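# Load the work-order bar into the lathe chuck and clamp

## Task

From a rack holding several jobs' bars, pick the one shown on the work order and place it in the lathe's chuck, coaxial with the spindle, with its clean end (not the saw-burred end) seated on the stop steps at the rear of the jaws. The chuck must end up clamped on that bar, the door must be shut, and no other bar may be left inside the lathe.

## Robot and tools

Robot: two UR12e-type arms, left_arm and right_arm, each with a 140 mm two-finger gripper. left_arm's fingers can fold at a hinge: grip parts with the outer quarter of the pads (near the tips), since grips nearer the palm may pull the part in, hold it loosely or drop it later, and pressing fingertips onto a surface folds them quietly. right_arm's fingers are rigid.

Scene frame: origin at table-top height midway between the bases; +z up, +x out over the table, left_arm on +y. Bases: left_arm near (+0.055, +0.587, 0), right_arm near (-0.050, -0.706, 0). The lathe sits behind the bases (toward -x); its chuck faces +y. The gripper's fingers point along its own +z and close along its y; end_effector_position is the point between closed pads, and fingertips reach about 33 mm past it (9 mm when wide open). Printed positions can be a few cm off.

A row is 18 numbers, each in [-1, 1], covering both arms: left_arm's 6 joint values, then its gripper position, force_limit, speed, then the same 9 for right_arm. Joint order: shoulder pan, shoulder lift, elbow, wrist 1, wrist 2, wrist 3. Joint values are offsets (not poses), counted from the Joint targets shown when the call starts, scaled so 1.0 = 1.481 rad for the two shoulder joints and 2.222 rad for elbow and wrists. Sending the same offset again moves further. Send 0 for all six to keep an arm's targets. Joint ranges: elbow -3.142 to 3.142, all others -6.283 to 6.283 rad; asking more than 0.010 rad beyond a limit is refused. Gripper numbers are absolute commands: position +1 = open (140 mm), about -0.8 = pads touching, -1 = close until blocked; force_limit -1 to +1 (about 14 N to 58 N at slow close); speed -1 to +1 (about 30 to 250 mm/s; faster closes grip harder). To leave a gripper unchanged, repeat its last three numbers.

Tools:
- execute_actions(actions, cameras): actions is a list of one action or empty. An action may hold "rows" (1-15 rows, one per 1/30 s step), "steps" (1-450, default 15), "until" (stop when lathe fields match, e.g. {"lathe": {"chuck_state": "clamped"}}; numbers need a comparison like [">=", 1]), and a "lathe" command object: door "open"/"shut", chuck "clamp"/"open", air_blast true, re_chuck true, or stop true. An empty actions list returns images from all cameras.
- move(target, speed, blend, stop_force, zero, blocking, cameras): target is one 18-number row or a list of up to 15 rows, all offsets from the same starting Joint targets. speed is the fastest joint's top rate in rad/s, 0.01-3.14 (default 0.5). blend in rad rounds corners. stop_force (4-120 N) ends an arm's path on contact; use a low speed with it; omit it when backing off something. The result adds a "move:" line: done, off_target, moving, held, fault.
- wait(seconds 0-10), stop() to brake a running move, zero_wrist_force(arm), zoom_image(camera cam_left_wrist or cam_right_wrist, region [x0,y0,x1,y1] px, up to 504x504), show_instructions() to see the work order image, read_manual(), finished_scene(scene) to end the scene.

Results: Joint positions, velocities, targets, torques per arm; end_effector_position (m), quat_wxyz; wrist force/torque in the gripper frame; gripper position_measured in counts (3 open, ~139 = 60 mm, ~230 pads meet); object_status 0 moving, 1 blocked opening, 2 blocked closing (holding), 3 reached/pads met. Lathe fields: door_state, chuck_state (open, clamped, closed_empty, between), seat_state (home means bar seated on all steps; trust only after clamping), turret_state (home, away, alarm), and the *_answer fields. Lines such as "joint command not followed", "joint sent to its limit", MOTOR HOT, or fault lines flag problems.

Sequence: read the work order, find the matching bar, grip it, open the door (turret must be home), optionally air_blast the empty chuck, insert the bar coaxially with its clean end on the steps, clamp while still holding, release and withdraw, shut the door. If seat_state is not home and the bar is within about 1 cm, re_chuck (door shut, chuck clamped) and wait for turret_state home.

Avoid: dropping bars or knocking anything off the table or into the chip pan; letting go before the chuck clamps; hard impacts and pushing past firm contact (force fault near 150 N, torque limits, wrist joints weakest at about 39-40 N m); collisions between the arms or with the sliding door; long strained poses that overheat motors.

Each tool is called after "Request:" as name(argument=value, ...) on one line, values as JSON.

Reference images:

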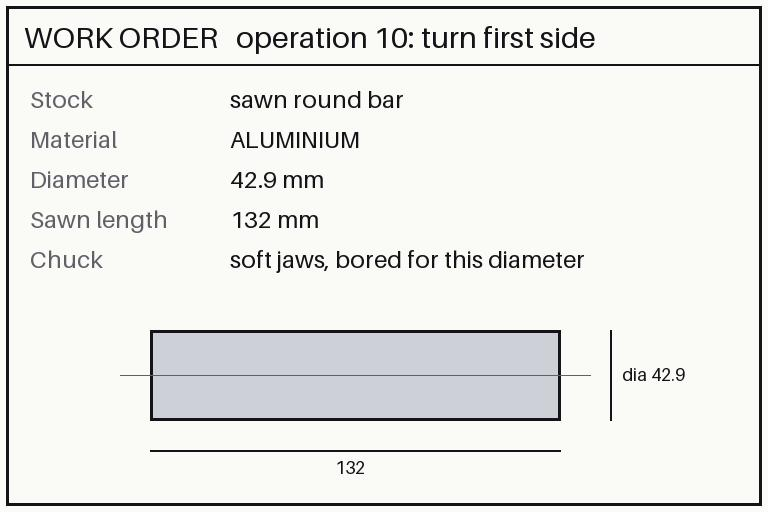

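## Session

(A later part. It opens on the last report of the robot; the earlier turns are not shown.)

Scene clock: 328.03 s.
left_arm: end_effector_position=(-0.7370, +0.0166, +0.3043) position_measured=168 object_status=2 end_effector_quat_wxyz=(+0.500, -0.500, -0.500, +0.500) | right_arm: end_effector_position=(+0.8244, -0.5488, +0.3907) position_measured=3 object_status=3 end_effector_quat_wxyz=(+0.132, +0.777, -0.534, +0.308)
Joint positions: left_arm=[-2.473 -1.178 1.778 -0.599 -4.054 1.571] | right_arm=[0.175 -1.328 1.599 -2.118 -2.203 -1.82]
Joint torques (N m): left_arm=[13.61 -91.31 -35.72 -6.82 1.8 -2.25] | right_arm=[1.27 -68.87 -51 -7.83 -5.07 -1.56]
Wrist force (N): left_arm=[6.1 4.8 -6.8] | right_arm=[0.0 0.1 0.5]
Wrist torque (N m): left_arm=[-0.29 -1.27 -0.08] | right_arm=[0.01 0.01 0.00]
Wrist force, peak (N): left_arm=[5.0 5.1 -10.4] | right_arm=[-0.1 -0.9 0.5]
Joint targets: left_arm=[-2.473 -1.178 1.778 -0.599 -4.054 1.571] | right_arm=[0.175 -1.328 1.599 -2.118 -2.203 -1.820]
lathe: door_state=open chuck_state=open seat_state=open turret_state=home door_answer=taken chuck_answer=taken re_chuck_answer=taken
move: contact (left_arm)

Request:
move(target=[0.001,-0.001,0.00105,-0.0004,0.00065,0,-1,0,-1,0,0,0,0,0,0,1,1,1], speed=0.015)

Request:
move(target=[0,-0.0025,-0.0013,0.003,0,0,-1,0,-1,0,0,0,0,0,0,1,1,1], speed=0.01, stop_force=8)

Request:
move(target=[0,0.00125,0.00065,-0.0015,0,0,-1,0,-1,0,0,0,0,0,0,1,1,1], speed=0.015)

Request:
move(target=[0,0.0025,0.0013,-0.003,0,0,-1,0,-1,0,0,0,0,0,0,1,1,1], speed=0.01, stop_force=8)

Scene clock: 342.87 s.
left_arm: end_effector_position=(-0.7353, +0.0166, +0.3043) position_measured=168 object_status=2 end_effector_quat_wxyz=(+0.500, -0.500, -0.500, +0.500) | right_arm: end_effector_position=(+0.8244, -0.5488, +0.3907) position_measured=3 object_status=3 end_effector_quat_wxyz=(+0.132, +0.777, -0.534, +0.308)
Joint positions: left_arm=[-2.471 -1.18 1.78 -0.6 -4.052 1.571] | right_arm=[0.175 -1.328 1.599 -2.118 -2.203 -1.82]
Joint torques (N m): left_arm=[23.78 -89.55 -33.86 -7.2 0.13 -2.23] | right_arm=[0.82 -71.31 -51.91 -8.35 -5.42 -1.37]
Wrist force (N): left_arm=[11.1 4.2 1.9] | right_arm=[0.1 -0.3 0.6]
Wrist torque (N m): left_arm=[-0.26 -0.61 -0.03] | right_arm=[-0.06 -0.01 -0.01]
Wrist force, peak (N): left_arm=[11.4 4.8 1.5] | right_arm=[0.1 -1.0 0.9]
Joint targets: left_arm=[-2.471 -1.180 1.780 -0.600 -4.052 1.571] | right_arm=[0.175 -1.328 1.599 -2.118 -2.203 -1.820]
lathe: door_state=open chuck_state=open seat_state=open turret_state=home door_answer=taken chuck_answer=taken re_chuck_answer=taken
move: done

Scene clock: 344.57 s.
left_arm: end_effector_position=(-0.7352, +0.0166, +0.3062) position_measured=168 object_status=2 end_effector_quat_wxyz=(+0.500, -0.500, -0.500, +0.500) | right_arm: end_effector_position=(+0.8244, -0.5488, +0.3907) position_measured=3 object_status=3 end_effector_quat_wxyz=(+0.132, +0.777, -0.534, +0.308)
Joint positions: left_arm=[-2.471 -1.182 1.779 -0.597 -4.052 1.571] | right_arm=[0.175 -1.328 1.599 -2.118 -2.203 -1.82]
Joint torques (N m): left_arm=[15.86 -77.6 -40.04 -9.66 0.09 -2.42] | right_arm=[2.65 -70.11 -51.53 -8.36 -5.44 -1.45]
Wrist force (N): left_arm=[8.0 11.6 -0.8] | right_arm=[-0.2 -0.1 0.8]
Wrist torque (N m): left_arm=[-0.47 -0.92 -0.54] | right_arm=[-0.02 0.06 0.00]
Wrist force, peak (N): left_arm=[6.8 15.2 -0.7] | right_arm=[0.2 -0.7 1.0]
Joint targets: left_arm=[-2.471 -1.182 1.779 -0.597 -4.052 1.571] | right_arm=[0.175 -1.328 1.599 -2.118 -2.203 -1.820]
lathe: door_state=open chuck_state=open seat_state=open turret_state=home door_answer=taken chuck_answer=taken re_chuck_answer=taken
move: contact (left_arm)

Scene clock: 345.27 s.
left_arm: end_effector_position=(-0.7352, +0.0166, +0.3042) position_measured=168 object_status=2 end_effector_quat_wxyz=(+0.500, -0.500, -0.500, +0.500) | right_arm: end_effector_position=(+0.8244, -0.5488, +0.3907) position_measured=3 object_status=3 end_effector_quat_wxyz=(+0.132, +0.777, -0.534, +0.308)
Joint positions: left_arm=[-2.471 -1.18 1.78 -0.6 -4.052 1.571] | right_arm=[0.175 -1.328 1.599 -2.118 -2.203 -1.82]
Joint torques (N m): left_arm=[14.55 -68.4 -33.63 -6.81 0.03 -2.3] | right_arm=[2.57 -69.19 -50.94 -8.53 -4.91 -1.49]
Wrist force (N): left_arm=[10.8 3.5 0.1] | right_arm=[-0.1 -0.1 0.9]
Wrist torque (N m): left_arm=[-0.23 -0.73 0.04] | right_arm=[-0.03 0.02 -0.01]
Wrist force, peak (N): left_arm=[8.0 11.6 -1.1] | right_arm=[0.5 -0.6 0.8]
Joint targets: left_arm=[-2.471 -1.180 1.780 -0.600 -4.052 1.571] | right_arm=[0.175 -1.328 1.599 -2.118 -2.203 -1.820]
lathe: door_state=open chuck_state=open seat_state=open turret_state=home door_answer=taken chuck_answer=taken re_chuck_answer=taken
move: done

Scene clock: 347.07 s.
left_arm: end_effector_position=(-0.7352, +0.0166, +0.3017) position_measured=168 object_status=2 end_effector_quat_wxyz=(+0.500, -0.500, -0.500, +0.500) | right_arm: end_effector_position=(+0.8244, -0.5488, +0.3907) position_measured=3 object_status=3 end_effector_quat_wxyz=(+0.132, +0.777, -0.534, +0.308)
Joint positions: left_arm=[-2.471 -1.177 1.782 -0.605 -4.052 1.571] | right_arm=[0.175 -1.328 1.599 -2.118 -2.203 -1.82]
Joint torques (N m): left_arm=[12.96 -83.96 -47.73 0.15 -0.06 -2.33] | right_arm=[2.17 -69.94 -50.1 -8.6 -4.94 -1.6]
Wrist force (N): left_arm=[10.1 -2.4 1.1] | right_arm=[0.2 0.0 0.7]
Wrist torque (N m): left_arm=[-0.09 -0.74 0.40] | right_arm=[-0.01 -0.02 -0.01]
Wrist force, peak (N): left_arm=[11.9 -5.8 1.6] | right_arm=[0.4 -0.6 1.0]
Joint targets: left_arm=[-2.471 -1.177 1.782 -0.605 -4.052 1.571] | right_arm=[0.175 -1.328 1.599 -2.118 -2.203 -1.820]
lathe: door_state=open chuck_state=open seat_state=open turret_state=home door_answer=taken chuck_answer=taken re_chuck_answer=taken
move: contact (left_arm)

Request:
move(target=[-0.0003,-0.00095,-0.00095,0.0016,-0.0002,0,-1,0,-1,0,0,0,0,0,0,1,1,1], speed=0.01)

Request:
execute_actions(actions=[{"lathe":{"chuck":"clamp"},"steps":120,"until":{"lathe":{"chuck_state":"clamped"}}}])

Scene clock: 353.37 s.
left_arm: end_effector_position=(-0.7357, +0.0165, +0.3036) position_measured=168 object_status=2 end_effector_quat_wxyz=(+0.500, -0.500, -0.500, +0.500) | right_arm: end_effector_position=(+0.8244, -0.5488, +0.3907) position_measured=3 object_status=3 end_effector_quat_wxyz=(+0.132, +0.777, -0.534, +0.308)
Joint positions: left_arm=[-2.472 -1.179 1.78 -0.601 -4.053 1.571] | right_arm=[0.175 -1.328 1.599 -2.118 -2.203 -1.82]
Joint torques (N m): left_arm=[-15.24 -92.77 -54.66 -1.9 -5.73 -2.12] | right_arm=[0.76 -70.61 -51 -8.51 -5.54 -1.38]
Wrist force (N): left_arm=[10.3 5.7 -0.1] | right_arm=[-0.2 -0.6 0.6]
Wrist torque (N m): left_arm=[-0.30 -0.81 -0.12] | right_arm=[-0.13 0.05 0.00]
Wrist force, peak (N): left_arm=[12.5 5.6 -0.4] | right_arm=[-0.1 -0.2 1.3]
Joint targets: left_arm=[-2.472 -1.179 1.780 -0.601 -4.053 1.571] | right_arm=[0.175 -1.328 1.599 -2.118 -2.203 -1.820]
lathe: door_state=open chuck_state=open seat_state=open turret_state=home door_answer=taken chuck_answer=taken re_chuck_answer=taken
move: done

Scene clock: 354.27 s.
left_arm: end_effector_position=(-0.7361, +0.0168, +0.3037) position_measured=169 object_status=0 end_effector_quat_wxyz=(+0.500, -0.500, -0.500, +0.500) | right_arm: end_effector_position=(+0.8244, -0.5488, +0.3907) position_measured=3 object_status=3 end_effector_quat_wxyz=(+0.132, +0.777, -0.534, +0.308)
Joint positions: left_arm=[-2.472 -1.178 1.78 -0.601 -4.053 1.571] | right_arm=[0.175 -1.328 1.599 -2.118 -2.203 -1.82]
Joint torques (N m): left_arm=[84.76 -136.09 -10.28 0.93 1.74 -2.24] | right_arm=[0.79 -69.52 -49.6 -8.37 -4.94 -1.64]
Wrist force (N): left_arm=[1.0 35.6 128.2] | right_arm=[-0.1 -0.1 0.6]
Wrist torque (N m): left_arm=[0.54 -1.28 0.36] | right_arm=[-0.04 0.04 -0.01]
Wrist force, peak (N): left_arm=[1.5 37.9 129.8] | right_arm=[-0.3 -0.7 0.7]
Joint targets: left_arm=[-2.472 -1.179 1.780 -0.601 -4.053 1.571] | right_arm=[0.175 -1.328 1.599 -2.118 -2.203 -1.820]
Tool commands: left_gripper/position=-1.0 left_gripper/force_limit=+0.0 left_gripper/speed=-1.0 right_gripper/position=+1.0 right_gripper/force_limit=+1.0 right_gripper/speed=+1.0
lathe: door_state=open chuck_state=clamped seat_state=open turret_state=home door_answer=taken chuck_answer=taken re_chuck_answer=taken

Request:
move(target=[-0.0007,0.00095,-0.0007,0,-0.0004,0,-1,0,-1,0,0,0,0,0,0,1,1,1], speed=0.01)

Request:
execute_actions(actions=[{"rows":[[0,0,0,0,0,0,0.2,0,-1,0,0,0,0,0,0,1,1,1]],"steps":50}])

Request:
move(target=[[0.0847,-0.086,0.0808,-0.0235,0.0562,0,0.2,0,-1,0,0,0,0,0,0,1,1,1],[0.3255,-0.2498,0.2133,-0.0464,0.1179,0,0.2,0,-1,0,0,0,0,0,0,1,1,1],[0.9595,-0.214,0.1904,-0.0473,0.6391,0,0.2,0,-1,0,0,0,0,0,0,1,1,1]], speed=[0.2,0.6,0.9], blend=[0.02,0.1,0], cameras=["cam_left_wrist"])

Request:
zoom_image(camera="cam_left_wrist", region=[340, 160, 520, 300])

Scene clock: 365.07 s.
left_arm: end_effector_position=(-0.7369, +0.0172, +0.3036) position_measured=169 object_status=2 end_effector_quat_wxyz=(+0.500, -0.500, -0.499, +0.500) | right_arm: end_effector_position=(+0.8244, -0.5488, +0.3907) position_measured=3 object_status=3 end_effector_quat_wxyz=(+0.132, +0.777, -0.534, +0.308)
Joint positions: left_arm=[-2.473 -1.178 1.779 -0.603 -4.053 1.571] | right_arm=[0.175 -1.328 1.599 -2.118 -2.203 -1.82]
Joint torques (N m): left_arm=[-2.1 -76.4 -38.98 -2.28 0 0.28] | right_arm=[4.09 -69.87 -51.02 -8.42 -5.31 -1.28]
Wrist force (N): left_arm=[1.8 8.1 34.6] | right_arm=[0.4 -0.2 0.4]
Wrist torque (N m): left_arm=[1.27 -1.36 0.36] | right_arm=[-0.05 -0.07 -0.01]
Wrist force, peak (N): left_arm=[5.6 42.0 151.6] | right_arm=[-0.2 -0.4 1.3]
Joint targets: left_arm=[-2.473 -1.178 1.779 -0.603 -4.053 1.571] | right_arm=[0.175 -1.328 1.599 -2.118 -2.203 -1.820]
Tool commands: left_gripper/position=-1.0 left_gripper/force_limit=+0.003922 left_gripper/speed=-1.0 right_gripper/position=+1.0 right_gripper/force_limit=+1.0 right_gripper/speed=+1.0
FORCE FAULT: contact force on the left arm reached its limit, and that arm stopped for 10 seconds. The contact can be on any part of that arm, not only on its tool. That arm ran no command of this call. That arm's target is now where it stood when the stop ended, not its last command. That arm accepts commands again.
lathe: door_state=open chuck_state=clamped seat_state=open turret_state=home door_answer=taken chuck_answer=taken re_chuck_answer=taken
move: fault (left_arm)

not run: an earlier result of this reply reported a stop or a fault. Calls in your next reply go to the robot.

not run: an earlier result of this reply reported a stop or a fault. Calls in your next reply go to the robot.

Scaled by 2.800 from the camera's 896x504 image, which has a finer 1280x720 frame.
This view is cut from an older image: the scene may have changed since it was taken.

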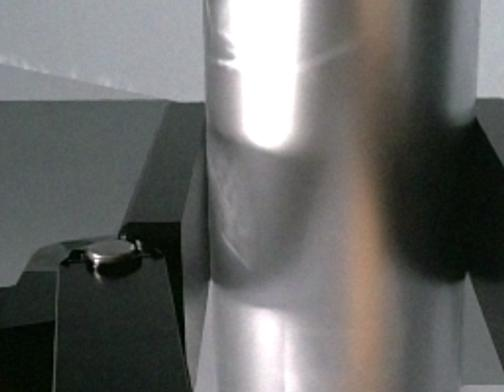

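Request:
execute_actions(actions=[{"rows":[[0,0,0,0,0,0,0.2,0,-1,0,0,0,0,0,0,1,1,1]],"steps":50}], cameras=["cam_left_wrist"])

Request:
zoom_image(camera="cam_left_wrist", region=[400, 300, 560, 420])

Scene clock: 372.53 s.
left_arm: end_effector_position=(-0.7369, +0.0172, +0.3036) position_measured=104 object_status=3 end_effector_quat_wxyz=(+0.500, -0.500, -0.499, +0.500) | right_arm: end_effector_position=(+0.8244, -0.5488, +0.3907) position_measured=3 object_status=3 end_effector_quat_wxyz=(+0.132, +0.777, -0.534, +0.308)
Joint positions: left_arm=[-2.473 -1.178 1.779 -0.603 -4.053 1.571] | right_arm=[0.175 -1.328 1.599 -2.118 -2.203 -1.82]
Joint torques (N m): left_arm=[12.71 -87.34 -36.87 -1.53 -0.12 0.15] | right_arm=[0.75 -70.52 -50.45 -9 -5.06 -1.26]
Wrist force (N): left_arm=[3.0 -2.3 0.9] | right_arm=[0.2 -0.2 0.9]
Wrist torque (N m): left_arm=[-0.55 -0.92 -0.04] | right_arm=[-0.04 -0.03 -0.01]
Wrist force, peak (N): left_arm=[1.1 9.6 40.8] | right_arm=[-0.1 -0.3 1.3]
Joint targets: left_arm=[-2.473 -1.178 1.779 -0.603 -4.053 1.571] | right_arm=[0.175 -1.328 1.599 -2.118 -2.203 -1.820]
lathe: door_state=open chuck_state=clamped seat_state=open turret_state=home door_answer=taken chuck_answer=taken re_chuck_answer=taken
Images, in order (width x height): cam_left_wrist 896x504.

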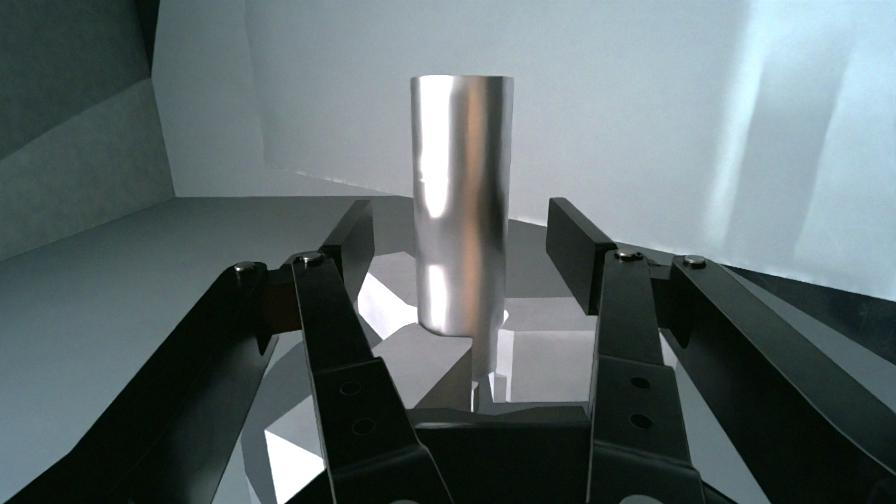

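Scaled by 3.150 from the camera's 896x504 image, which has a finer 1280x720 frame.

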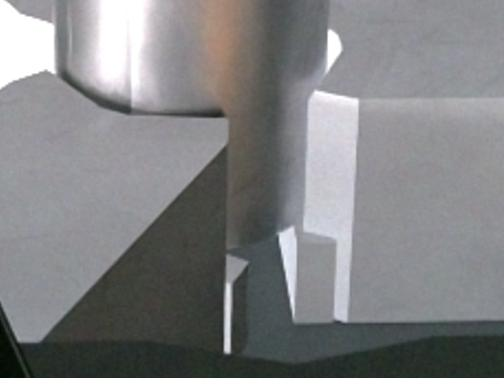

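Request:
move(target=[[0.0847,-0.086,0.0808,-0.0235,0.0562,0,0.2,0,-1,0,0,0,0,0,0,1,1,1],[0.3255,-0.2498,0.2133,-0.0464,0.1179,0,0.2,0,-1,0,0,0,0,0,0,1,1,1],[0.9595,-0.214,0.1904,-0.0473,0.6391,0,0.2,0,-1,0,0,0,0,0,0,1,1,1]], speed=[0.2,0.6,0.9], blend=[0.02,0.1,0], cameras=["cam_left_wrist"])

Request:
zoom_image(camera="cam_left_wrist", region=[340, 160, 520, 300])

Request:
execute_actions(actions=[{"lathe":{"door":"shut"},"steps":200,"until":{"lathe":{"door_state":"shut"}}}])

Request:
execute_actions(actions=[{"lathe":{"re_chuck":true},"steps":60}])

Request:
execute_actions(actions=[{"steps":450,"until":{"lathe":{"turret_state":["!=","away"]}}}])

Scene clock: 384.37 s.
left_arm: end_effector_position=(+0.1011, +0.2519, +0.3001) position_measured=104 object_status=3 end_effector_quat_wxyz=(+0.500, -0.500, -0.500, +0.500) | right_arm: end_effector_position=(+0.8244, -0.5488, +0.3907) position_measured=3 object_status=3 end_effector_quat_wxyz=(+0.132, +0.777, -0.534, +0.308)
Joint positions: left_arm=[-1.052 -1.495 2.203 -0.708 -2.633 1.571] | right_arm=[0.175 -1.328 1.599 -2.118 -2.203 -1.82]
Joint torques (N m): left_arm=[16.02 -30.37 -41.08 -0.4 2.79 0.1] | right_arm=[3.18 -71.36 -50.94 -8.65 -5.09 -1.61]
Wrist force (N): left_arm=[3.8 -2.5 0.8] | right_arm=[0.0 -0.1 0.4]
Wrist torque (N m): left_arm=[-0.56 -1.10 -0.07] | right_arm=[-0.02 0.02 -0.01]
Wrist force, peak (N): left_arm=[4.2 -2.4 4.3] | right_arm=[-0.4 -0.6 1.4]
Joint targets: left_arm=[-1.052 -1.495 2.203 -0.708 -2.633 1.571] | right_arm=[0.175 -1.328 1.599 -2.118 -2.203 -1.820]
lathe: door_state=open chuck_state=clamped seat_state=open turret_state=home door_answer=taken chuck_answer=taken re_chuck_answer=taken
move: done
Images, in order (width x height): cam_left_wrist 896x504.

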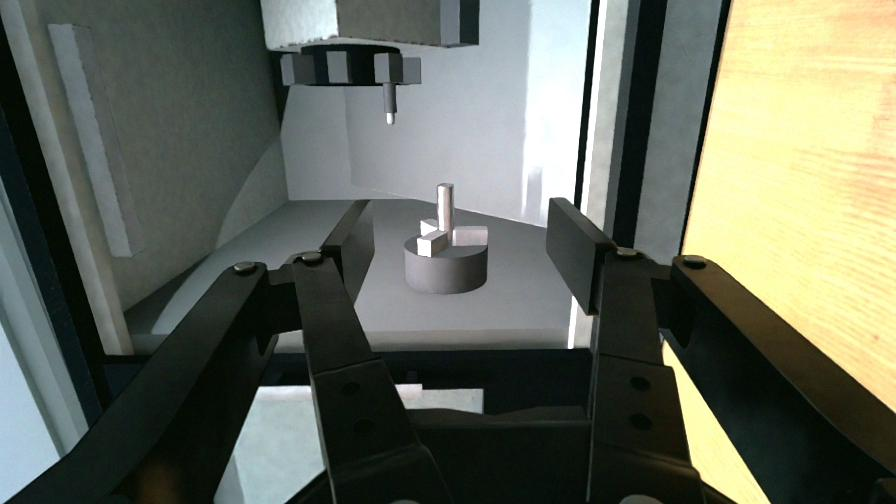

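Scaled by 2.800 from the camera's 896x504 image, which has a finer 1280x720 frame.

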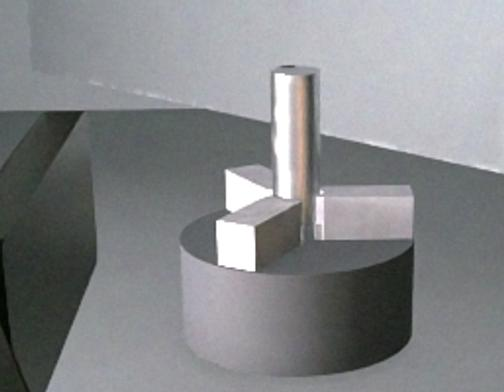

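Scene clock: 386.63 s.
left_arm: end_effector_position=(+0.1011, +0.2520, +0.3001) position_measured=104 object_status=3 end_effector_quat_wxyz=(+0.500, -0.500, -0.500, +0.500) | right_arm: end_effector_position=(+0.8244, -0.5488, +0.3907) position_measured=3 object_status=3 end_effector_quat_wxyz=(+0.132, +0.777, -0.534, +0.308)
Joint positions: left_arm=[-1.052 -1.495 2.203 -0.708 -2.633 1.571] | right_arm=[0.175 -1.328 1.599 -2.118 -2.203 -1.82]
Joint torques (N m): left_arm=[16 -32.13 -41.27 -0.34 3 0.24] | right_arm=[0.65 -69.33 -49.91 -8.76 -4.97 -1.34]
Wrist force (N): left_arm=[3.4 -2.4 1.0] | right_arm=[-0.3 -0.3 0.7]
Wrist torque (N m): left_arm=[-0.53 -1.01 -0.07] | right_arm=[-0.06 0.08 -0.01]
Wrist force, peak (N): left_arm=[3.7 -2.4 1.2] | right_arm=[0.4 -0.9 0.9]
Joint targets: left_arm=[-1.052 -1.495 2.203 -0.708 -2.633 1.571] | right_arm=[0.175 -1.328 1.599 -2.118 -2.203 -1.820]
Tool commands: left_gripper/position=+0.2 left_gripper/force_limit=+0.0 left_gripper/speed=-1.0 right_gripper/position=+1.0 right_gripper/force_limit=+1.0 right_gripper/speed=+1.0
lathe: door_state=shut chuck_state=clamped seat_state=open turret_state=home door_answer=taken chuck_answer=taken re_chuck_answer=taken

Scene clock: 388.83 s.
left_arm: end_effector_position=(+0.1011, +0.2520, +0.3001) position_measured=104 object_status=3 end_effector_quat_wxyz=(+0.500, -0.500, -0.500, +0.500) | right_arm: end_effector_position=(+0.8244, -0.5488, +0.3907) position_measured=3 object_status=3 end_effector_quat_wxyz=(+0.132, +0.777, -0.534, +0.308)
Joint positions: left_arm=[-1.052 -1.495 2.203 -0.708 -2.633 1.571] | right_arm=[0.175 -1.328 1.599 -2.118 -2.203 -1.82]
Joint torques (N m): left_arm=[14.73 -33.29 -40.46 -0.45 2.78 0.21] | right_arm=[3.23 -72.43 -51.08 -8.49 -5.26 -1.74]
Wrist force (N): left_arm=[3.6 -2.3 0.9] | right_arm=[0.1 -0.7 0.5]
Wrist torque (N m): left_arm=[-0.52 -1.05 -0.07] | right_arm=[-0.16 0.01 -0.01]
Wrist force, peak (N): left_arm=[3.8 -2.4 1.0] | right_arm=[0.2 -0.4 1.2]
Joint targets: left_arm=[-1.052 -1.495 2.203 -0.708 -2.633 1.571] | right_arm=[0.175 -1.328 1.599 -2.118 -2.203 -1.820]
Tool commands: left_gripper/position=+0.2 left_gripper/force_limit=+0.0 left_gripper/speed=-1.0 right_gripper/position=+1.0 right_gripper/force_limit=+1.0 right_gripper/speed=+1.0
lathe: door_state=shut chuck_state=clamped seat_state=open turret_state=away door_answer=taken chuck_answer=taken re_chuck_answer=taken

Scene clock: 402.20 s.
left_arm: end_effector_position=(+0.1011, +0.2520, +0.3001) position_measured=104 object_status=3 end_effector_quat_wxyz=(+0.500, -0.500, -0.500, +0.500) | right_arm: end_effector_position=(+0.8244, -0.5488, +0.3907) position_measured=3 object_status=3 end_effector_quat_wxyz=(+0.132, +0.777, -0.534, +0.308)
Joint positions: left_arm=[-1.052 -1.495 2.203 -0.708 -2.633 1.571] | right_arm=[0.175 -1.328 1.599 -2.118 -2.203 -1.82]
Joint torques (N m): left_arm=[14.98 -39.75 -38.56 -0.25 2.89 0.58] | right_arm=[1.67 -68.06 -50.99 -8.59 -5.42 -1.25]
Wrist force (N): left_arm=[3.5 -2.3 1.0] | right_arm=[0.3 -0.7 0.7]
Wrist torque (N m): left_arm=[-0.53 -1.04 -0.07] | right_arm=[-0.17 -0.05 -0.01]
Wrist force, peak (N): left_arm=[3.8 -2.6 0.8] | right_arm=[-0.7 -0.9 0.8]
Joint targets: left_arm=[-1.052 -1.495 2.203 -0.708 -2.633 1.571] | right_arm=[0.175 -1.328 1.599 -2.118 -2.203 -1.820]
Tool commands: left_gripper/position=+0.2 left_gripper/force_limit=+0.0 left_gripper/speed=-1.0 right_gripper/position=+1.0 right_gripper/force_limit=+1.0 right_gripper/speed=+1.0
lathe: door_state=shut chuck_state=clamped seat_state=home turret_state=home door_answer=taken chuck_answer=taken re_chuck_answer=taken

Seated at home, clamped, door shut.

Request:
finished_scene(scene=2)

The scene is finished: the task was done.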